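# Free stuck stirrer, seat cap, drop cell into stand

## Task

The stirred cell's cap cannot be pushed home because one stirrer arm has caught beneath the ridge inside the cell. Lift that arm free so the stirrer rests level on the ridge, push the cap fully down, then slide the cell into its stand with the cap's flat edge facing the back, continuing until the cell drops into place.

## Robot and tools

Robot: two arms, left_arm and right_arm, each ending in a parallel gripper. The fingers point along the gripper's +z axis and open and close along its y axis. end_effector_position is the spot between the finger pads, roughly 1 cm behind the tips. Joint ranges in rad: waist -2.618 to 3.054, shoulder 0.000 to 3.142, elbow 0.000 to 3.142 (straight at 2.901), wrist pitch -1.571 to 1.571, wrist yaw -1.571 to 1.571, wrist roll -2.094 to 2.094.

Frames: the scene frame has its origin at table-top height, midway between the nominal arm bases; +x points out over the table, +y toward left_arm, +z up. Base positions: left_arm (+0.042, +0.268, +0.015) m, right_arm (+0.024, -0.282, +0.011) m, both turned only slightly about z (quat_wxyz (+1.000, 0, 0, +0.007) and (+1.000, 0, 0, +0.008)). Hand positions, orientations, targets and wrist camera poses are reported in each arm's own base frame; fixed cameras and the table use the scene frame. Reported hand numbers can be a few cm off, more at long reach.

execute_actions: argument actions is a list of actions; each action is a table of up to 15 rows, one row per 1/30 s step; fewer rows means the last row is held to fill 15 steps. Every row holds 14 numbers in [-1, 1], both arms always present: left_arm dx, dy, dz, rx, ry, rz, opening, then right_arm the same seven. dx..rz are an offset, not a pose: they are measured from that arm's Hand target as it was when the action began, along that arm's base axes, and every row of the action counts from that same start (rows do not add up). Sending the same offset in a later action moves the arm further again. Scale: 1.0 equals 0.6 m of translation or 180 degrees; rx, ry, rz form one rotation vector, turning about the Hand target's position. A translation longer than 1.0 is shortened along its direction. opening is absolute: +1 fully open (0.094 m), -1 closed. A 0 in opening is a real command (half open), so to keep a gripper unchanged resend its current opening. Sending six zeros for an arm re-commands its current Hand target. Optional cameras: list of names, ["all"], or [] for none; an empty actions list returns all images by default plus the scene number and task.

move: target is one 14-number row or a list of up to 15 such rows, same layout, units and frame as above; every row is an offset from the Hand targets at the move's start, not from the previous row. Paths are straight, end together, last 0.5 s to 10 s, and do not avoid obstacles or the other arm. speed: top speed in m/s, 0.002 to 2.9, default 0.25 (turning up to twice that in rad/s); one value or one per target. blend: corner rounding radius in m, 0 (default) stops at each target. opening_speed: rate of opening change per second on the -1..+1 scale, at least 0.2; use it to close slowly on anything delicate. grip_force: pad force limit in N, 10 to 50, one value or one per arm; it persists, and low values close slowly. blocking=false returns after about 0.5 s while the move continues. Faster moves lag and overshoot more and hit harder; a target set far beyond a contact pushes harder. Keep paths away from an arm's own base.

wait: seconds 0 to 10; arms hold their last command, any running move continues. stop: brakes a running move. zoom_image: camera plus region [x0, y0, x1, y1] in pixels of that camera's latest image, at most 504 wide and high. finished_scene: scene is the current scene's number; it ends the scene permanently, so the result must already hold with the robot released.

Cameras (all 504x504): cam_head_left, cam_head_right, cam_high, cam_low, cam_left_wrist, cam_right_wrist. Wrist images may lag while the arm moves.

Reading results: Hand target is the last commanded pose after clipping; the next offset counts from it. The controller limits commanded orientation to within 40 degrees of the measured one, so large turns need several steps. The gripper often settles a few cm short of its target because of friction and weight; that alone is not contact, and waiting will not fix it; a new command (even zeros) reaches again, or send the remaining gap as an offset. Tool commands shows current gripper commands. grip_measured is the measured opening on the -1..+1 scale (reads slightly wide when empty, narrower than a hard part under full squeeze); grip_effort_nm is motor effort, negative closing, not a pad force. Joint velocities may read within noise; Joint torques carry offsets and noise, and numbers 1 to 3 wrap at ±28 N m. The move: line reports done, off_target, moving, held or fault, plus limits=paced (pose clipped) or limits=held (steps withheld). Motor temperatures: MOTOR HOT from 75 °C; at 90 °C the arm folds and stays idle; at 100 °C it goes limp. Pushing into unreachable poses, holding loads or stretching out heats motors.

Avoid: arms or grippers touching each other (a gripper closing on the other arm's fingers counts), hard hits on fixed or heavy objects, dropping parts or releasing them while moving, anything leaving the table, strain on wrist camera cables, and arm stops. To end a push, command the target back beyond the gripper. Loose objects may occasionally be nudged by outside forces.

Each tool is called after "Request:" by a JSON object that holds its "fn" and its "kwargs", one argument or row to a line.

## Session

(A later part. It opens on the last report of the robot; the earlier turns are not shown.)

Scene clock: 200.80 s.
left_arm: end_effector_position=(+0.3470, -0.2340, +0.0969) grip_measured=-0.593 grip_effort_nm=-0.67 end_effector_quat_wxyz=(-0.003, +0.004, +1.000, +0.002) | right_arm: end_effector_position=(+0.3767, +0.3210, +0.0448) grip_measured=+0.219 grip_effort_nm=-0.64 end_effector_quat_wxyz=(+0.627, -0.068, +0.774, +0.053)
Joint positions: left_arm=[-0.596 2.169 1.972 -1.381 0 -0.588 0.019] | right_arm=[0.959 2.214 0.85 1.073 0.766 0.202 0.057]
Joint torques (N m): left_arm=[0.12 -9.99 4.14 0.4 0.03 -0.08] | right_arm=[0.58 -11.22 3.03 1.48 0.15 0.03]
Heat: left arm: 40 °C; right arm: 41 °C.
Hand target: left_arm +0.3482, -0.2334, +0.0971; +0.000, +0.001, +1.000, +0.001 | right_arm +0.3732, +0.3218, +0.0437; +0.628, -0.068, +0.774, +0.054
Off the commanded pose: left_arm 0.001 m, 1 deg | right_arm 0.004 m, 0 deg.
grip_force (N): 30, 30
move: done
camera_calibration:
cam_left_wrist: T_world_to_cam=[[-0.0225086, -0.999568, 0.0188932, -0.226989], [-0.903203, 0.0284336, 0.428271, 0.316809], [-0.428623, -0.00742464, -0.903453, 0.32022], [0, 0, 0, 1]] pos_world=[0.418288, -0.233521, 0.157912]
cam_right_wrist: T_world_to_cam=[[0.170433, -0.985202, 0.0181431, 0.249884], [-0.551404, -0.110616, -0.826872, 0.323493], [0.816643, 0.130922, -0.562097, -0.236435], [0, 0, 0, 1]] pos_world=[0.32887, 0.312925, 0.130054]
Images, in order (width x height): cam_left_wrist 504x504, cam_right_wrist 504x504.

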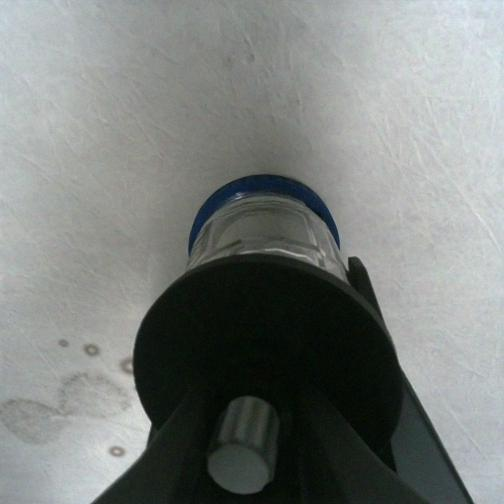

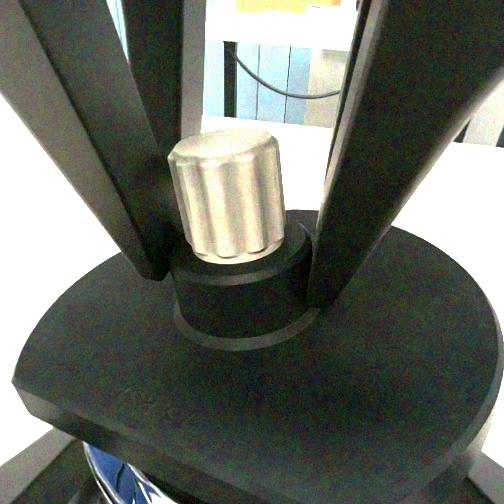

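Request:
{"fn": "move", "kwargs": {
  "target": [0,0,0.055,0,0,0,-0.85,0,0,0,0,0,0,0.14],
  "speed": 0.06,
  "cameras": ["cam_low","cam_left_wrist","cam_right_wrist"]
}}

Scene clock: 208.40 s.
left_arm: end_effector_position=(+0.3451, -0.2327, +0.1262) grip_measured=-0.594 grip_effort_nm=-0.68 end_effector_quat_wxyz=(-0.002, +0.004, +1.000, +0.001) | right_arm: end_effector_position=(+0.3767, +0.3210, +0.0448) grip_measured=+0.219 grip_effort_nm=-0.64 end_effector_quat_wxyz=(+0.627, -0.068, +0.774, +0.053)
Joint positions: left_arm=[-0.596 2.169 2.089 -1.495 0 -0.588 0.019] | right_arm=[0.959 2.214 0.85 1.073 0.766 0.202 0.057]
Joint torques (N m): left_arm=[0.08 -8.7 7.39 0.16 -0.01 -0.08] | right_arm=[0.59 -11.21 3.02 1.48 0.16 0.02]
Heat: left arm: 40 °C; right arm: 41 °C.
Hand target: left_arm +0.3482, -0.2335, +0.1301; +0.000, +0.001, +1.000, +0.001 | right_arm +0.3732, +0.3218, +0.0437; +0.628, -0.068, +0.774, +0.054
Off the commanded pose: left_arm 0.005 m, 0 deg | right_arm 0.004 m, 0 deg.
grip_force (N): 30, 30
move: done
camera_calibration:
cam_left_wrist: T_world_to_cam=[[-0.0225932, -0.999532, 0.0206234, -0.226579], [-0.904291, 0.0292283, 0.425915, 0.303422], [-0.426318, -0.00902676, -0.904528, 0.344894], [0, 0, 0, 1]] pos_world=[0.416297, -0.232228, 0.187407]
cam_right_wrist: T_world_to_cam=[[0.170433, -0.985202, 0.0181431, 0.249884], [-0.551404, -0.110616, -0.826872, 0.323493], [0.816643, 0.130922, -0.562097, -0.236435], [0, 0, 0, 1]] pos_world=[0.32887, 0.312925, 0.130054]
Images, in order (width x height): cam_low 504x504, cam_left_wrist 504x504, cam_right_wrist 504x504.

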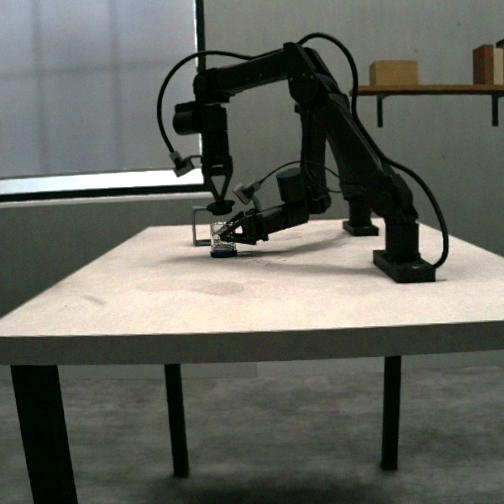

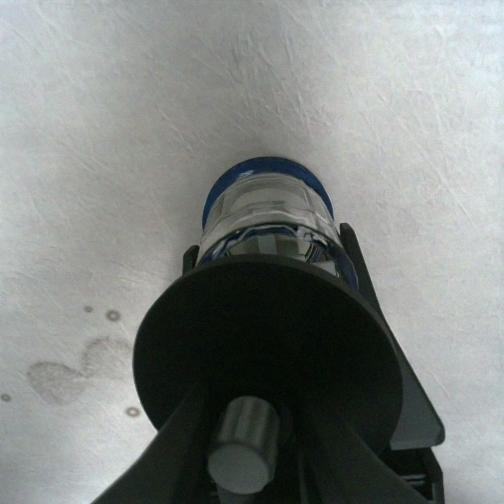

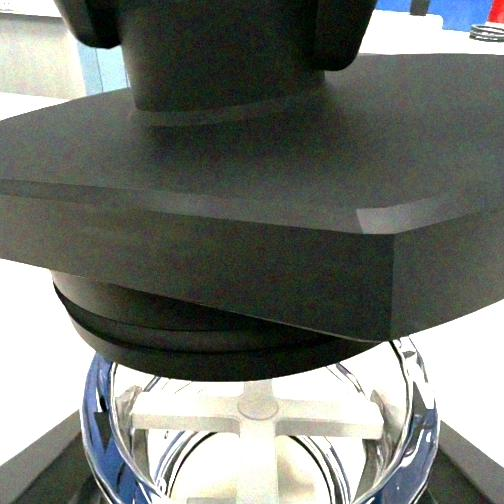

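Request:
{"fn": "move", "kwargs": {
  "target": [
    [0,0,0.1,0,0,0,-0.85,0,0,0,0,0,0,0.14],
    [-0.05,0.3225,0.09,0,0,-0.422,-0.85,0,0,0,0,0,0,0.14],
    [-0.05,0.3225,-0.06,0,0,-0.422,-0.85,0,0,0,0,0,0,0.14]
  ],
  "speed": 0.2,
  "blend": [0.03,0.04,0],
  "cameras": ["cam_low","cam_left_wrist","cam_right_wrist","cam_head_left"]
}}

Request:
{"fn": "zoom_image", "kwargs": {
  "camera": "cam_low",
  "region": [180, 180, 310, 310]
}}

Scene clock: 221.37 s.
left_arm: end_effector_position=(+0.3154, -0.0417, +0.0836) grip_measured=-0.594 grip_effort_nm=-0.68 end_effector_quat_wxyz=(-0.021, +0.615, +0.788, -0.010) | right_arm: end_effector_position=(+0.3767, +0.3210, +0.0448) grip_measured=+0.219 grip_effort_nm=-0.64 end_effector_quat_wxyz=(+0.627, -0.068, +0.774, +0.053)
Joint positions: left_arm=[-0.136 1.805 1.399 -1.212 -0.003 1.188 0.019] | right_arm=[0.959 2.214 0.85 1.073 0.766 0.202 0.057]
Joint torques (N m): left_arm=[0.65 -10.07 4.1 0.36 0.03 0.07] | right_arm=[0.61 -11.21 3.02 1.48 0.15 0.02]
Heat: left arm: 41 °C; right arm: 42 °C.
Hand target: left_arm +0.3182, -0.0400, +0.0941; +0.000, +0.616, +0.788, +0.000 | right_arm +0.3732, +0.3218, +0.0437; +0.628, -0.068, +0.774, +0.054
Off the commanded pose: left_arm 0.011 m, 3 deg | right_arm 0.004 m, 0 deg.
grip_force (N): 30, 30
move: off_target (left_arm)
camera_calibration:
cam_left_wrist: T_world_to_cam=[[-0.971081, -0.229486, 0.0658615, 0.292092], [-0.178295, 0.880514, 0.439211, 0.0945065], [-0.158785, 0.414767, -0.895967, 0.227991], [0, 0, 0, 1]] pos_world=[0.336697, -0.110746, 0.143526]
cam_right_wrist: T_world_to_cam=[[0.170433, -0.985202, 0.0181431, 0.249884], [-0.551404, -0.110616, -0.826872, 0.323493], [0.816643, 0.130922, -0.562097, -0.236435], [0, 0, 0, 1]] pos_world=[0.32887, 0.312925, 0.130054]
Images, in order (width x height): cam_head_left 504x504, cam_low 504x504, cam_left_wrist 504x504, cam_right_wrist 504x504.

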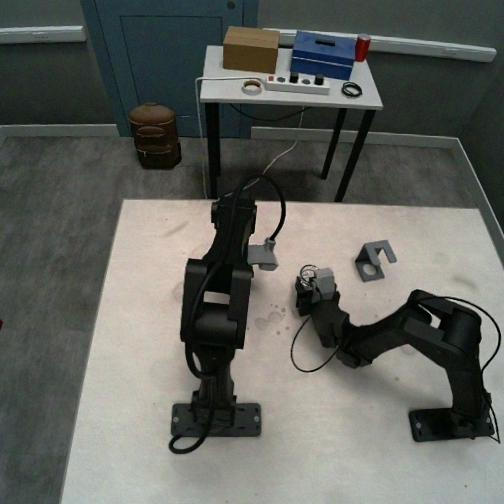

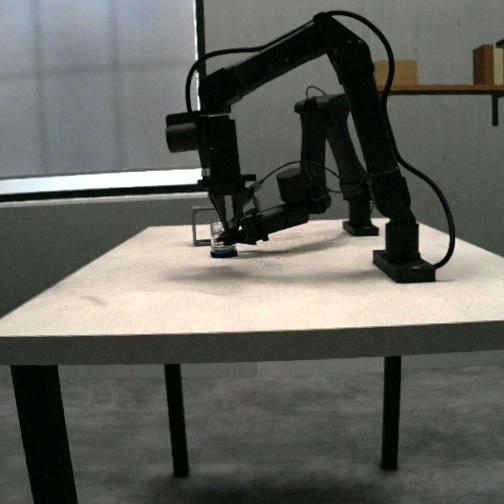

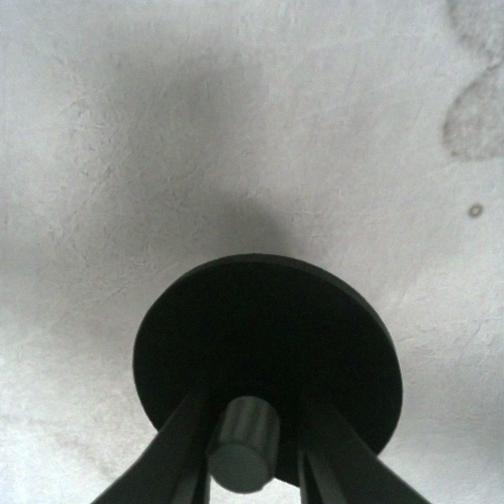

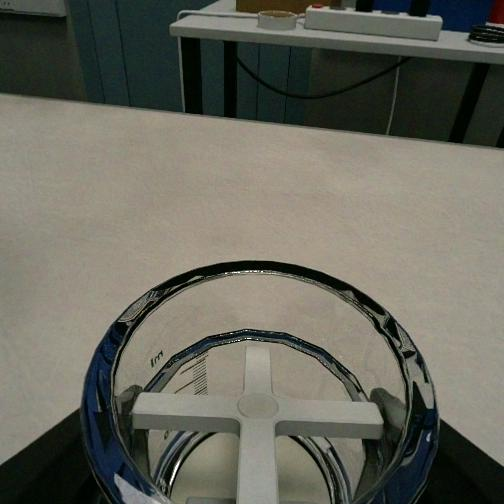

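Scaled by 3.877 from the camera's 504x504 image, which has a finer 720x720 frame.

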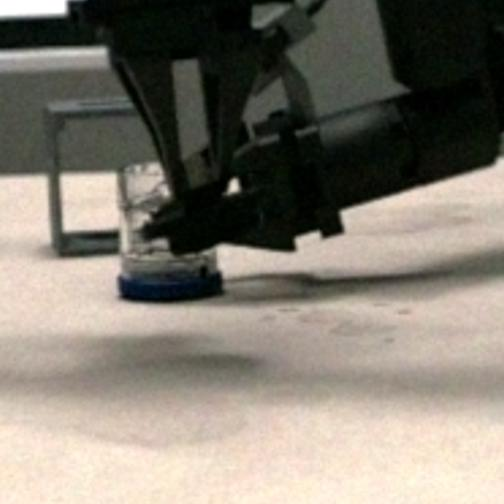

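Request:
{"fn": "move", "kwargs": {
  "target": [0,0,-0.07,0,0,0,-0.85,0,0,0,0,0,0,0.14],
  "speed": 0.08,
  "cameras": ["cam_low","cam_high"]
}}

Request:
{"fn": "zoom_image", "kwargs": {
  "camera": "cam_low",
  "region": [180, 180, 310, 310]
}}

Request:
{"fn": "zoom_image", "kwargs": {
  "camera": "cam_right_wrist",
  "region": [60, 250, 460, 504]
}}

Scene clock: 231.27 s.
left_arm: end_effector_position=(+0.3154, -0.0417, +0.0510) grip_measured=-0.594 grip_effort_nm=-0.68 end_effector_quat_wxyz=(-0.008, +0.615, +0.788, -0.003) | right_arm: end_effector_position=(+0.3767, +0.3210, +0.0448) grip_measured=+0.219 grip_effort_nm=-0.64 end_effector_quat_wxyz=(+0.627, -0.068, +0.774, +0.053)
Joint positions: left_arm=[-0.136 1.805 1.268 -1.05 -0.003 1.189 0.019] | right_arm=[0.959 2.214 0.85 1.073 0.766 0.202 0.057]
Joint torques (N m): left_arm=[0.7 -7.38 4.16 0.47 0.02 0.09] | right_arm=[0.61 -11.22 3.03 1.48 0.15 0.03]
Motor temperatures (°C): left_arm=[29 42 36 33 30 28 27] | right_arm=[29 37 33 42 28 26 29]
Heat: left arm: 42 °C; right arm: 42 °C.
Hand target: left_arm +0.3182, -0.0400, +0.0520; +0.000, +0.616, +0.788, +0.000 | right_arm +0.3732, +0.3218, +0.0437; +0.628, -0.068, +0.774, +0.054
Off the commanded pose: left_arm 0.003 m, 1 deg | right_arm 0.004 m, 0 deg.
grip_force (N): 30, 30
move: done
Images, in order (width x height): cam_high 504x504, cam_low 504x504.

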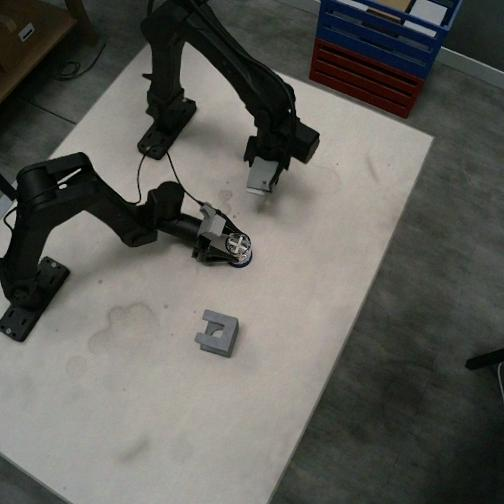

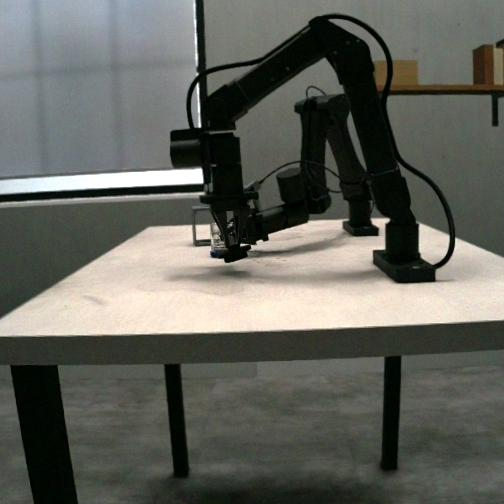

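Scaled by 3.877 from the camera's 504x504 image, which has a finer 720x720 frame.

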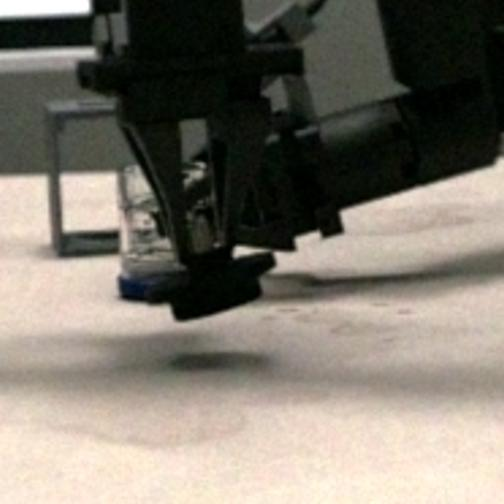

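This scene's latest camera images include none from cam_right_wrist. They are from: cam_high, cam_low. cam_right_wrist's image comes with the result of a call that names it in "cameras".

Request:
{"fn": "move", "kwargs": {
  "target": [0,0,-0.035,0,0,0,-0.85,0,0,0,0,0,0,0.14],
  "speed": 0.05,
  "cameras": ["cam_low","cam_right_wrist"]
}}

Request:
{"fn": "zoom_image", "kwargs": {
  "camera": "cam_low",
  "region": [180, 180, 310, 310]
}}

Request:
{"fn": "zoom_image", "kwargs": {
  "camera": "cam_right_wrist",
  "region": [60, 250, 460, 504]
}}

Scene clock: 237.07 s.
left_arm: end_effector_position=(+0.3165, -0.0418, +0.0353) grip_measured=-0.594 grip_effort_nm=-0.68 end_effector_quat_wxyz=(-0.001, +0.615, +0.788, +0.002) | right_arm: end_effector_position=(+0.3767, +0.3210, +0.0448) grip_measured=+0.219 grip_effort_nm=-0.64 end_effector_quat_wxyz=(+0.627, -0.068, +0.774, +0.053)
Joint positions: left_arm=[-0.136 1.813 1.212 -0.969 -0.003 1.189 0.019] | right_arm=[0.959 2.214 0.85 1.073 0.766 0.202 0.057]
Joint torques (N m): left_arm=[0.55 -6.08 4.12 0.48 0.08 0.12] | right_arm=[0.61 -11.19 3.03 1.49 0.15 0.03]
Heat: left arm: 41 °C; right arm: 42 °C.
Hand target: left_arm +0.3182, -0.0400, +0.0311; +0.000, +0.616, +0.788, +0.000 | right_arm +0.3732, +0.3218, +0.0437; +0.628, -0.068, +0.774, +0.054
Off the commanded pose: left_arm 0.005 m, 0 deg | right_arm 0.004 m, 0 deg.
grip_force (N): 30, 30
move: done
camera_calibration:
cam_right_wrist: T_world_to_cam=[[0.170433, -0.985202, 0.0181431, 0.249884], [-0.551404, -0.110616, -0.826872, 0.323493], [0.816643, 0.130922, -0.562097, -0.236435], [0, 0, 0, 1]] pos_world=[0.32887, 0.312925, 0.130054]
Images, in order (width x height): cam_low 504x504, cam_right_wrist 504x504.

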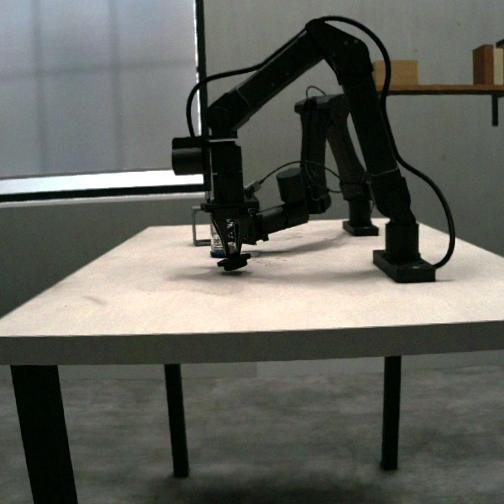

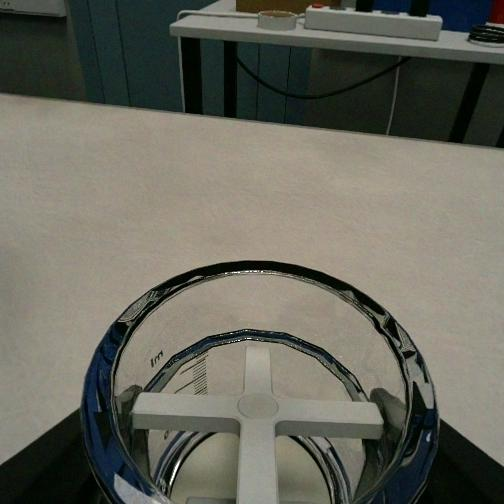

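Scaled by 3.877 from the camera's 504x504 image, which has a finer 720x720 frame.

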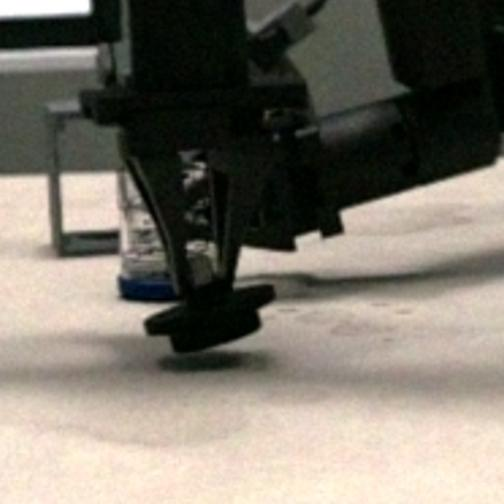

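Scaled by 1.260 from the camera's 504x504 image, which has a finer 720x720 frame.

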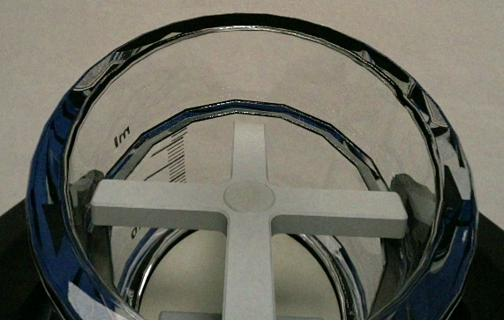

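Request:
{"fn": "move", "kwargs": {
  "target": [0,0,-0.017,0,0,0,-0.85,0,0,0,0,0,0,0.14],
  "speed": 0.04,
  "cameras": ["cam_low"]
}}

Request:
{"fn": "zoom_image", "kwargs": {
  "camera": "cam_low",
  "region": [180, 180, 310, 310]
}}

Scene clock: 243.87 s.
left_arm: end_effector_position=(+0.3157, -0.0416, +0.0285) grip_measured=-0.594 grip_effort_nm=-0.68 end_effector_quat_wxyz=(-0.002, +0.615, +0.788, +0.001) | right_arm: end_effector_position=(+0.3767, +0.3210, +0.0448) grip_measured=+0.219 grip_effort_nm=-0.64 end_effector_quat_wxyz=(+0.627, -0.068, +0.774, +0.053)
Joint positions: left_arm=[-0.136 1.822 1.194 -0.945 -0.004 1.189 0.019] | right_arm=[0.959 2.214 0.85 1.073 0.766 0.202 0.057]
Joint torques (N m): left_arm=[0.58 -5.76 3.47 0.64 0.04 0.08] | right_arm=[0.59 -11.22 3.03 1.48 0.16 0.03]
Heat: left arm: 40 °C; right arm: 42 °C.
Hand target: left_arm +0.3181, -0.0399, +0.0209; +0.000, +0.616, +0.788, +0.000 | right_arm +0.3732, +0.3218, +0.0437; +0.628, -0.068, +0.774, +0.054
Off the commanded pose: left_arm 0.008 m, 0 deg | right_arm 0.004 m, 0 deg.
grip_force (N): 30, 30
move: done
Images, in order (width x height): cam_low 504x504.

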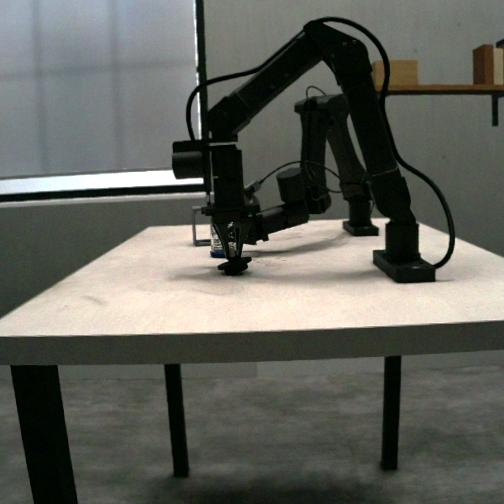

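Scaled by 3.877 from the camera's 504x504 image, which has a finer 720x720 frame.

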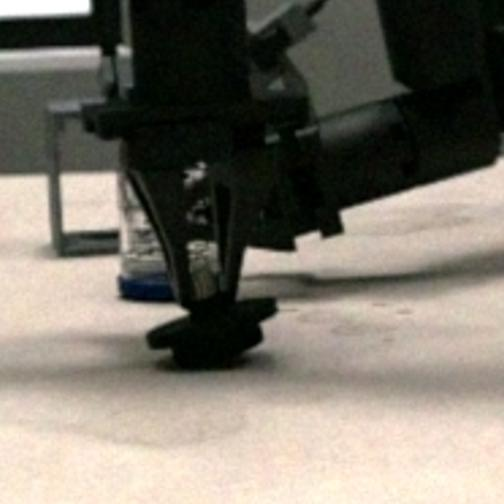

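Request:
{"fn": "move", "kwargs": {
  "target": [0,0,-0.006,0,0,0,-0.85,0,0,0,0,0,0,0.14],
  "speed": 0.04
}}

Request:
{"fn": "move", "kwargs": {
  "target": [
    [0,0,0,0,0,0,-0.3,0,0,0,0,0,0,0.14],
    [0,0,0.19,0,0,0,-0.3,0,0,0,0,0,0,0.14]
  ],
  "speed": 0.15,
  "opening_speed": 0.5,
  "cameras": ["cam_low","cam_left_wrist"]
}}

Request:
{"fn": "zoom_image", "kwargs": {
  "camera": "cam_low",
  "region": [180, 180, 310, 310]
}}

Scene clock: 251.50 s.
left_arm: end_effector_position=(+0.3157, -0.0416, +0.0282) grip_measured=-0.594 grip_effort_nm=-0.68 end_effector_quat_wxyz=(-0.002, +0.615, +0.788, +0.001) | right_arm: end_effector_position=(+0.3767, +0.3210, +0.0448) grip_measured=+0.219 grip_effort_nm=-0.64 end_effector_quat_wxyz=(+0.627, -0.068, +0.774, +0.053)
Joint positions: left_arm=[-0.136 1.822 1.193 -0.943 -0.004 1.189 0.019] | right_arm=[0.959 2.214 0.85 1.073 0.766 0.202 0.057]
Joint torques (N m): left_arm=[0.57 -5.37 2.95 0.77 0.06 0.09] | right_arm=[0.59 -11.23 3.02 1.48 0.16 0.02]
Heat: left arm: 40 °C; right arm: 42 °C.
Hand target: left_arm +0.3182, -0.0400, +0.0173; +0.001, +0.616, +0.788, +0.000 | right_arm +0.3732, +0.3218, +0.0437; +0.628, -0.068, +0.774, +0.054
Off the commanded pose: left_arm 0.011 m, 0 deg | right_arm 0.004 m, 0 deg.
grip_force (N): 30, 30
move: off_target (left_arm)

Scene clock: 254.37 s.
left_arm: end_effector_position=(+0.3155, -0.0415, +0.1137) grip_measured=-0.303 grip_effort_nm=0.14 end_effector_quat_wxyz=(-0.019, +0.615, +0.788, -0.009) | right_arm: end_effector_position=(+0.3767, +0.3210, +0.0448) grip_measured=+0.219 grip_effort_nm=-0.64 end_effector_quat_wxyz=(+0.627, -0.068, +0.774, +0.053)
Joint positions: left_arm=[-0.136 1.788 1.498 -1.323 -0.004 1.189 0.033] | right_arm=[0.959 2.214 0.85 1.073 0.766 0.202 0.057]
Joint torques (N m): left_arm=[0.59 -9.25 7.15 0.08 0.02 0.06] | right_arm=[0.61 -11.22 3.03 1.47 0.15 0.03]
Heat: left arm: 40 °C; right arm: 42 °C.
Hand target: left_arm +0.3182, -0.0399, +0.1313; +0.000, +0.616, +0.788, +0.000 | right_arm +0.3732, +0.3218, +0.0437; +0.628, -0.068, +0.774, +0.054
Off the commanded pose: left_arm 0.018 m, 2 deg | right_arm 0.004 m, 0 deg.
grip_force (N): 30, 30
move: off_target (left_arm)
camera_calibration:
cam_left_wrist: T_world_to_cam=[[-0.971616, -0.228764, 0.060241, 0.291095], [-0.180176, 0.88064, 0.438189, 0.08193], [-0.153292, 0.414897, -0.896862, 0.253284], [0, 0, 0, 1]] pos_world=[0.336421, -0.110646, 0.173724]
Images, in order (width x height): cam_low 504x504, cam_left_wrist 504x504.

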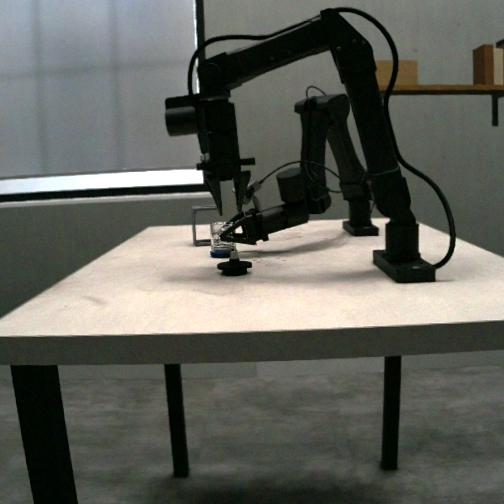

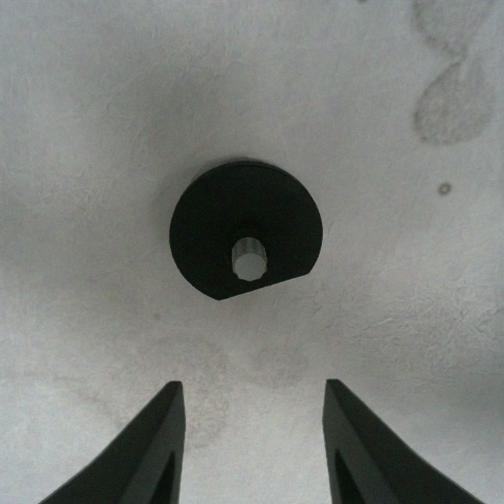

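Scaled by 3.877 from the camera's 504x504 image, which has a finer 720x720 frame.

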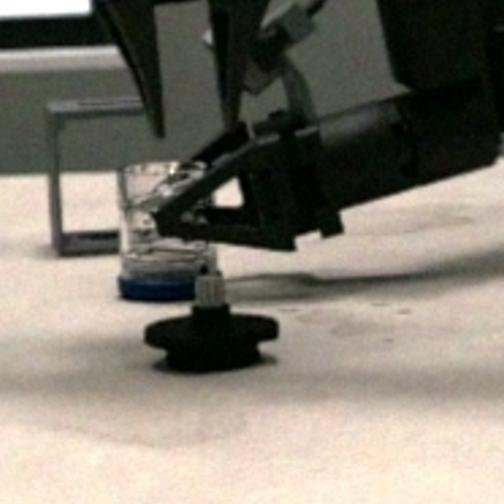

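Request:
{"fn": "move", "kwargs": {
  "target": [
    [0,0,0.115,0,0,0,-0.3,0,0,0,0,0,0,0.14],
    [0.045,-0.323,0.115,0,0,0.422,-0.3,0,0,0,0,0,0,0.14]
  ],
  "speed": 0.25,
  "blend": [0.03,0],
  "cameras": ["cam_left_wrist","cam_right_wrist"]
}}

Request:
{"fn": "zoom_image", "kwargs": {
  "camera": "cam_left_wrist",
  "region": [170, 150, 350, 330]
}}

Request:
{"fn": "zoom_image", "kwargs": {
  "camera": "cam_right_wrist",
  "region": [70, 320, 254, 504]
}}

Request:
{"fn": "zoom_image", "kwargs": {
  "camera": "cam_right_wrist",
  "region": [254, 320, 438, 504]
}}

Scene clock: 277.83 s.
left_arm: end_effector_position=(+0.3428, -0.2304, +0.1975) grip_measured=-0.303 grip_effort_nm=0.14 end_effector_quat_wxyz=(+0.060, +0.004, +0.997, -0.038) | right_arm: end_effector_position=(+0.3767, +0.3210, +0.0448) grip_measured=+0.219 grip_effort_nm=-0.64 end_effector_quat_wxyz=(+0.627, -0.068, +0.774, +0.053)
Joint positions: left_arm=[-0.596 2.059 2.199 -1.57 -0.004 -0.588 0.033] | right_arm=[0.959 2.214 0.85 1.073 0.766 0.202 0.057]
Joint torques (N m): left_arm=[-0.25 -7.56 7.23 0.49 0.03 -0.12] | right_arm=[0.61 -11.19 3.02 1.48 0.15 0.03]
Heat: left arm: 40 °C; right arm: 42 °C.
Hand target: left_arm +0.3452, -0.2337, +0.2002; +0.000, +0.001, +1.000, +0.001 | right_arm +0.3732, +0.3218, +0.0437; +0.628, -0.068, +0.774, +0.054
Off the commanded pose: left_arm 0.005 m, 8 deg | right_arm 0.004 m, 0 deg.
joint sent to its limit (left arm) — joint 4 (wrist pitch), lower limit. The joint targets are off in orientation, not in position.
grip_force (N): 30, 30
move: off_target (left_arm)
camera_calibration:
cam_left_wrist: T_world_to_cam=[[-0.0294794, -0.994915, 0.0963085, -0.237219], [-0.949641, 0.0579461, 0.307934, 0.316443], [-0.311949, -0.0823809, -0.946521, 0.360565], [0, 0, 0, 1]] pos_world=[0.405992, -0.224646, 0.266685]
cam_right_wrist: T_world_to_cam=[[0.170433, -0.985202, 0.0181431, 0.249884], [-0.551404, -0.110616, -0.826872, 0.323493], [0.816643, 0.130922, -0.562097, -0.236435], [0, 0, 0, 1]] pos_world=[0.32887, 0.312925, 0.130054]
Images, in order (width x height): cam_left_wrist 504x504, cam_right_wrist 504x504.

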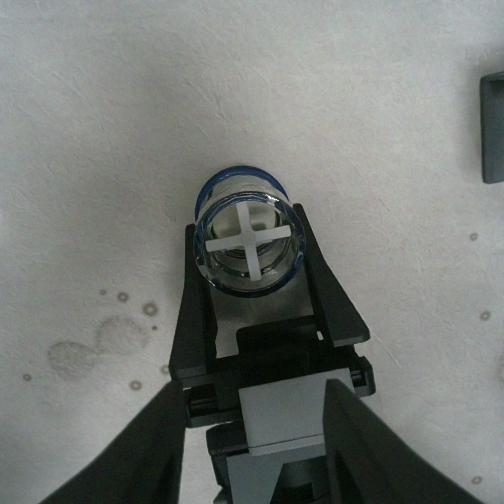

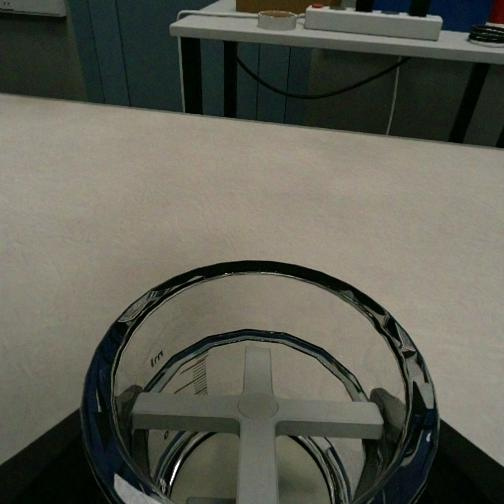

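Scaled by 2.800 from the camera's 504x504 image, which has a finer 720x720 frame.

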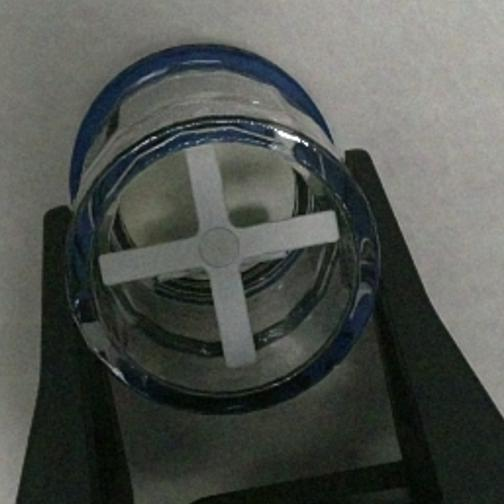

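Scaled by 2.739 from the camera's 504x504 image, which has a finer 720x720 frame.

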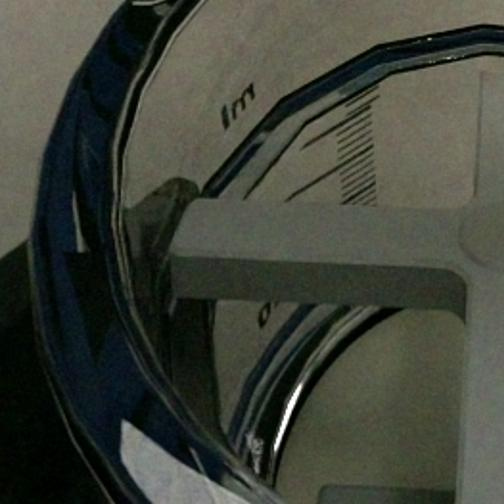

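Scaled by 2.739 from the camera's 504x504 image, which has a finer 720x720 frame.

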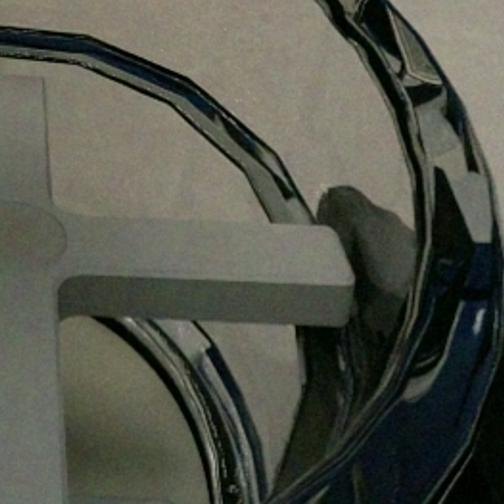

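Request:
{"fn": "move", "kwargs": {
  "target": [
    [0,0,0,0,0,0,-0.3,0,0,0,0,0,0,0.85],
    [0,0,0,0,0,0,-0.3,-0.13,-0.023,0.03,0,0,0,0.85]
  ],
  "speed": 0.1,
  "opening_speed": 0.6,
  "cameras": ["cam_left_wrist","cam_right_wrist"]
}}

Request:
{"fn": "zoom_image", "kwargs": {
  "camera": "cam_left_wrist",
  "region": [170, 150, 350, 330]
}}

Request:
{"fn": "zoom_image", "kwargs": {
  "camera": "cam_right_wrist",
  "region": [160, 200, 344, 384]
}}

Scene clock: 363.20 s.
left_arm: end_effector_position=(+0.3428, -0.2304, +0.1975) grip_measured=-0.303 grip_effort_nm=0.14 end_effector_quat_wxyz=(+0.060, +0.003, +0.998, -0.038) | right_arm: end_effector_position=(+0.2967, +0.3091, +0.0490) grip_measured=+0.848 grip_effort_nm=0.15 end_effector_quat_wxyz=(+0.621, -0.080, +0.778, +0.047)
Joint positions: left_arm=[-0.596 2.059 2.199 -1.57 -0.004 -0.589 0.033] | right_arm=[1.149 2.071 0.634 1.052 0.934 0.288 0.087]
Joint torques (N m): left_arm=[-0.36 -7.65 7.24 0.49 0.03 -0.11] | right_arm=[0.4 -13.37 2.63 1.2 0.32 0.08]
Heat: left arm: 41 °C; right arm: 43 °C.
Hand target: left_arm +0.3452, -0.2337, +0.2002; +0.000, +0.001, +1.000, +0.001 | right_arm +0.2953, +0.3079, +0.0618; +0.628, -0.068, +0.774, +0.054
Off the commanded pose: left_arm 0.005 m, 8 deg | right_arm 0.013 m, 2 deg.
joint sent to its limit (left arm) — joint 4 (wrist pitch), lower limit. The joint targets are off in orientation, not in position.
grip_force (N): 30, 30
move: off_target (left_arm, right_arm)
camera_calibration:
cam_left_wrist: T_world_to_cam=[[-0.0288183, -0.994925, 0.0964052, -0.237417], [-0.949666, 0.0573488, 0.307971, 0.316303], [-0.311936, -0.0826775, -0.946499, 0.360496], [0, 0, 0, 1]] pos_world=[0.405992, -0.224547, 0.266685]
cam_right_wrist: T_world_to_cam=[[0.18323, -0.982188, 0.0416249, 0.24574], [-0.559754, -0.139044, -0.81691, 0.292268], [0.808147, 0.126383, -0.575261, -0.162623], [0, 0, 0, 1]] pos_world=[0.249995, 0.302554, 0.134977]
Images, in order (width x height): cam_left_wrist 504x504, cam_right_wrist 504x504.

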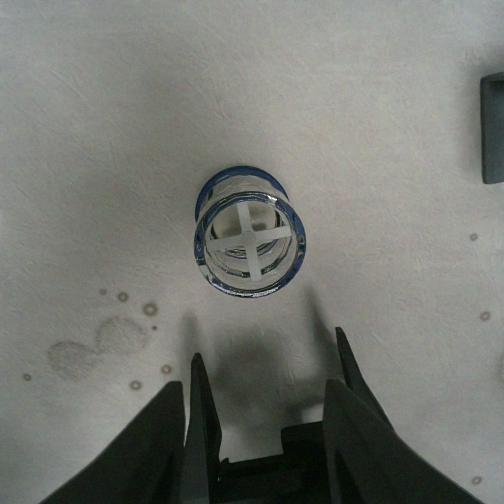

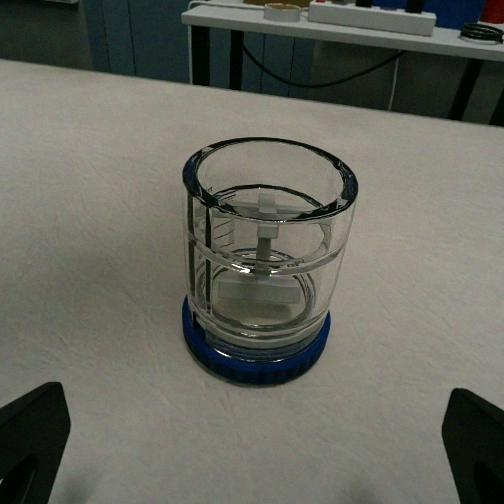

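Scaled by 2.800 from the camera's 504x504 image, which has a finer 720x720 frame.

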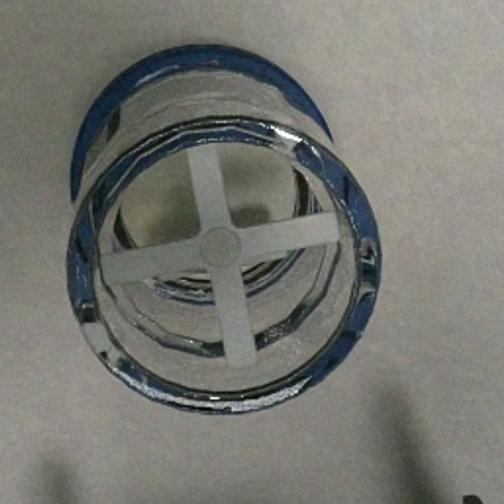

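Scaled by 2.739 from the camera's 504x504 image, which has a finer 720x720 frame.

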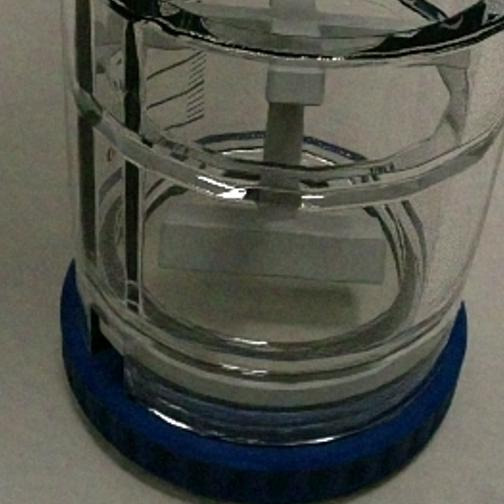

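Request:
{"fn": "zoom_image", "kwargs": {
  "camera": "cam_right_wrist",
  "region": [175, 130, 365, 320]
}}

Request:
{"fn": "execute_actions", "kwargs": {
  "actions": []
}}

Request:
{"fn": "zoom_image", "kwargs": {
  "camera": "cam_low",
  "region": [200, 205, 250, 265]
}}

Scaled by 2.653 from the camera's 504x504 image, which has a finer 720x720 frame.

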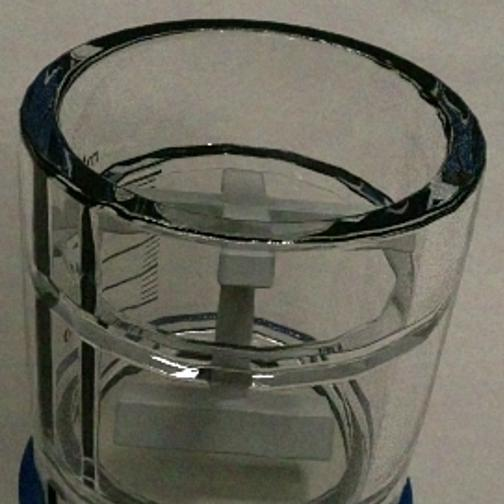

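Scene clock: 369.20 s.
left_arm: end_effector_position=(+0.3428, -0.2304, +0.1975) grip_measured=-0.303 grip_effort_nm=0.14 end_effector_quat_wxyz=(+0.060, +0.003, +0.998, -0.038) | right_arm: end_effector_position=(+0.2967, +0.3090, +0.0489) grip_measured=+0.848 grip_effort_nm=0.15 end_effector_quat_wxyz=(+0.621, -0.080, +0.778, +0.047)
Joint positions: left_arm=[-0.596 2.059 2.199 -1.57 -0.004 -0.589 0.033] | right_arm=[1.149 2.071 0.634 1.051 0.934 0.288 0.087]
Joint velocities: within noise
Joint torques (N m): left_arm=[-0.25 -7.64 7.25 0.46 0.02 -0.11] | right_arm=[0.39 -13.39 2.65 1.23 0.28 0.09]
Motor temperatures (°C): left_arm=[29 41 39 32 30 28 27] | right_arm=[29 39 32 42 28 26 29]
Heat: left arm: 41 °C; right arm: 42 °C.
Hand target: left_arm +0.3452, -0.2337, +0.2002; +0.000, +0.001, +1.000, +0.001 | right_arm +0.2953, +0.3080, +0.0618; +0.628, -0.068, +0.774, +0.054
Tool commands: left_gripper/opening=-0.3 right_gripper/opening=+0.85
Off the commanded pose: left_arm 0.005 m, 8 deg | right_arm 0.013 m, 2 deg.
grip_force (N): 30, 30
camera_calibration:
cam_left_wrist: T_world_to_cam=[[-0.0288183, -0.994925, 0.0964052, -0.237417], [-0.949666, 0.0573488, 0.307971, 0.316303], [-0.311936, -0.0826775, -0.946499, 0.360496], [0, 0, 0, 1]] pos_world=[0.405992, -0.224547, 0.266685]
cam_right_wrist: T_world_to_cam=[[0.182741, -0.98228, 0.0416174, 0.245892], [-0.559924, -0.138775, -0.816839, 0.29222], [0.80814, 0.125967, -0.575362, -0.162482], [0, 0, 0, 1]] pos_world=[0.249995, 0.302555, 0.134977]

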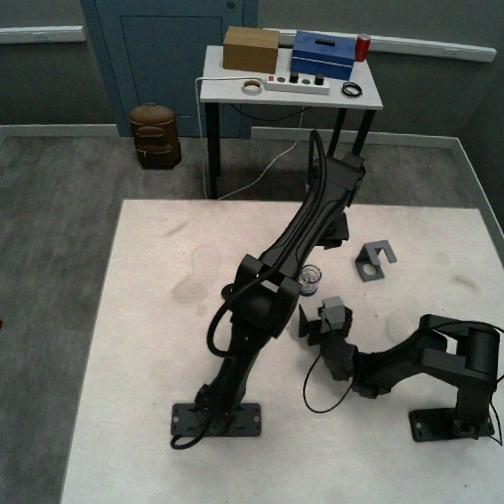

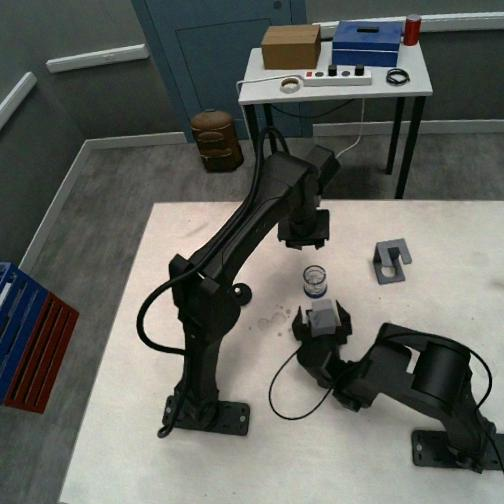

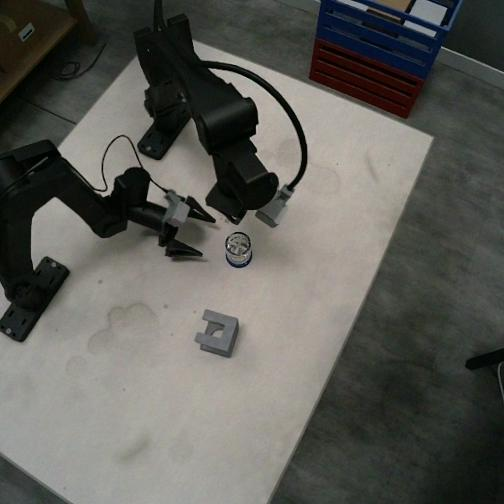

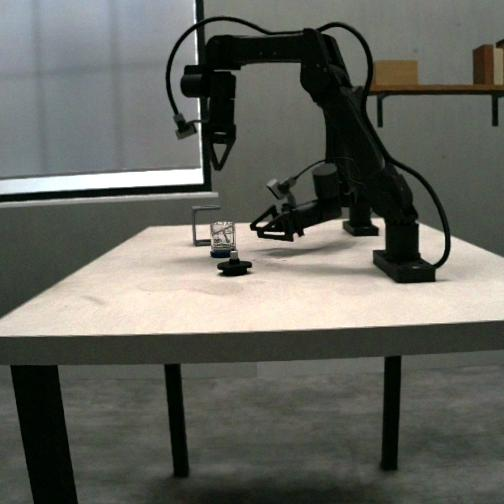

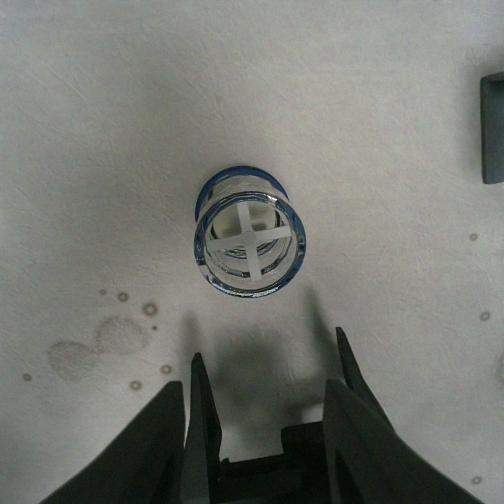

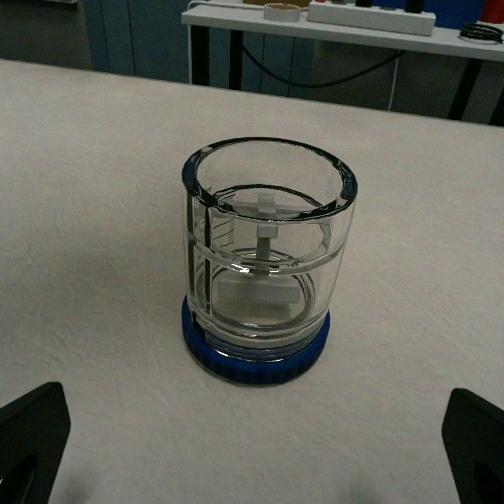

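Scaled by 8.400 from the camera's 504x504 image, which has a finer 720x720 frame.

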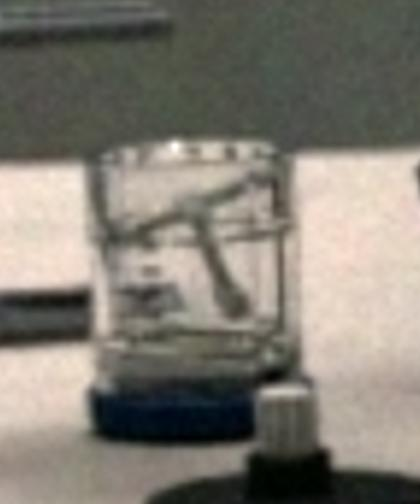

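Request:
{"fn": "move", "kwargs": {
  "target": [-0.022,-0.02,-0.117,0,0,0.053,-0.6,0,0,0,0,0,0,0.85],
  "speed": 0.15,
  "cameras": ["cam_left_wrist","cam_low","cam_right_wrist"]
}}

Request:
{"fn": "zoom_image", "kwargs": {
  "camera": "cam_left_wrist",
  "region": [150, 250, 350, 450]
}}

Scene clock: 394.67 s.
left_arm: end_effector_position=(+0.3310, -0.2407, +0.1353) grip_measured=-0.597 grip_effort_nm=-0.18 end_effector_quat_wxyz=(+0.000, -0.081, +0.997, +0.002) | right_arm: end_effector_position=(+0.2967, +0.3090, +0.0489) grip_measured=+0.848 grip_effort_nm=0.15 end_effector_quat_wxyz=(+0.621, -0.080, +0.778, +0.047)
Joint positions: left_arm=[-0.633 2.139 2.078 -1.513 -0.003 -0.796 0.019] | right_arm=[1.149 2.071 0.634 1.051 0.934 0.288 0.087]
Joint torques (N m): left_arm=[-0.62 -8.55 4.44 0.53 0.05 -0.11] | right_arm=[0.38 -13.38 2.63 1.23 0.29 0.09]
Heat: left arm: 41 °C; right arm: 42 °C.
Hand target: left_arm +0.3321, -0.2457, +0.1301; +0.000, -0.083, +0.997, +0.001 | right_arm +0.2953, +0.3080, +0.0618; +0.628, -0.068, +0.774, +0.054
Off the commanded pose: left_arm 0.007 m, 0 deg | right_arm 0.013 m, 2 deg.
grip_force (N): 30, 30
move: off_target (right_arm)
camera_calibration:
cam_left_wrist: T_world_to_cam=[[0.147608, -0.988871, 0.0186066, -0.288543], [-0.89782, -0.126077, 0.421929, 0.248062], [-0.414888, -0.0789854, -0.906438, 0.326768], [0, 0, 0, 1]] pos_world=[0.400878, -0.228247, 0.196899]
cam_right_wrist: T_world_to_cam=[[0.182743, -0.982281, 0.0415784, 0.245901], [-0.560106, -0.138772, -0.816715, 0.292167], [0.808014, 0.125961, -0.575542, -0.162482], [0, 0, 0, 1]] pos_world=[0.249995, 0.302555, 0.134877]
Images, in order (width x height): cam_low 504x504, cam_left_wrist 504x504, cam_right_wrist 504x504.

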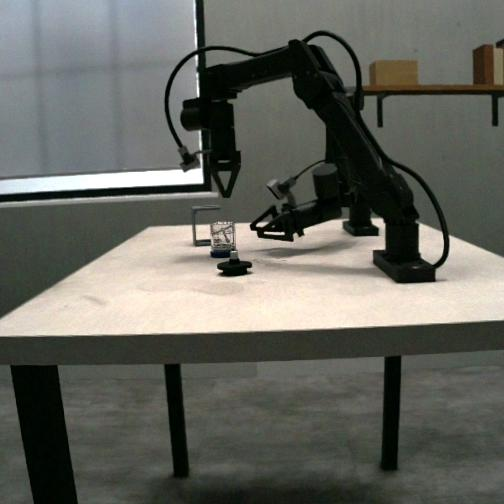

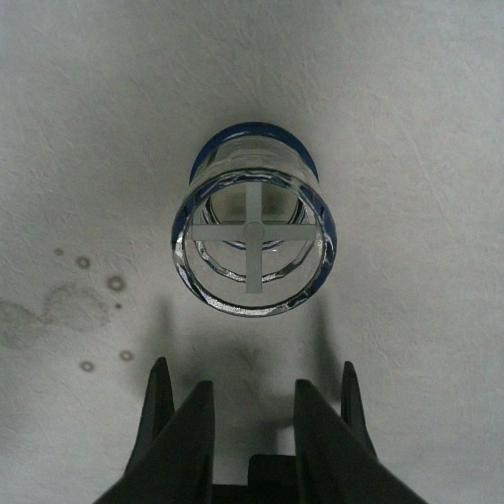

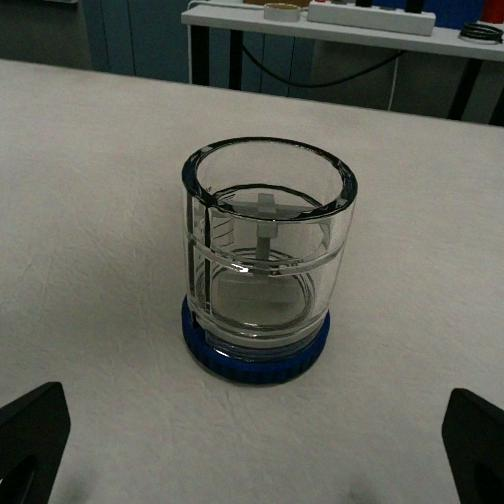

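Scaled by 2.520 from the camera's 504x504 image, which has a finer 720x720 frame.

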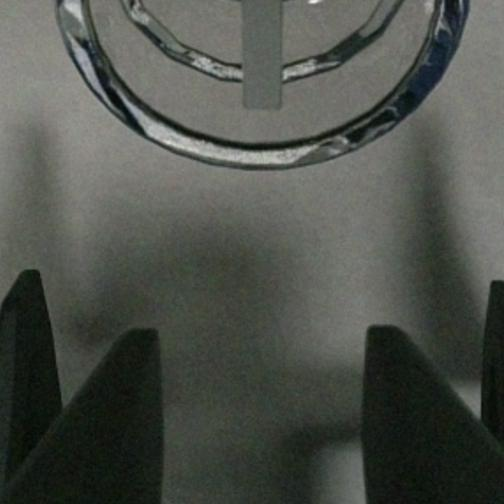

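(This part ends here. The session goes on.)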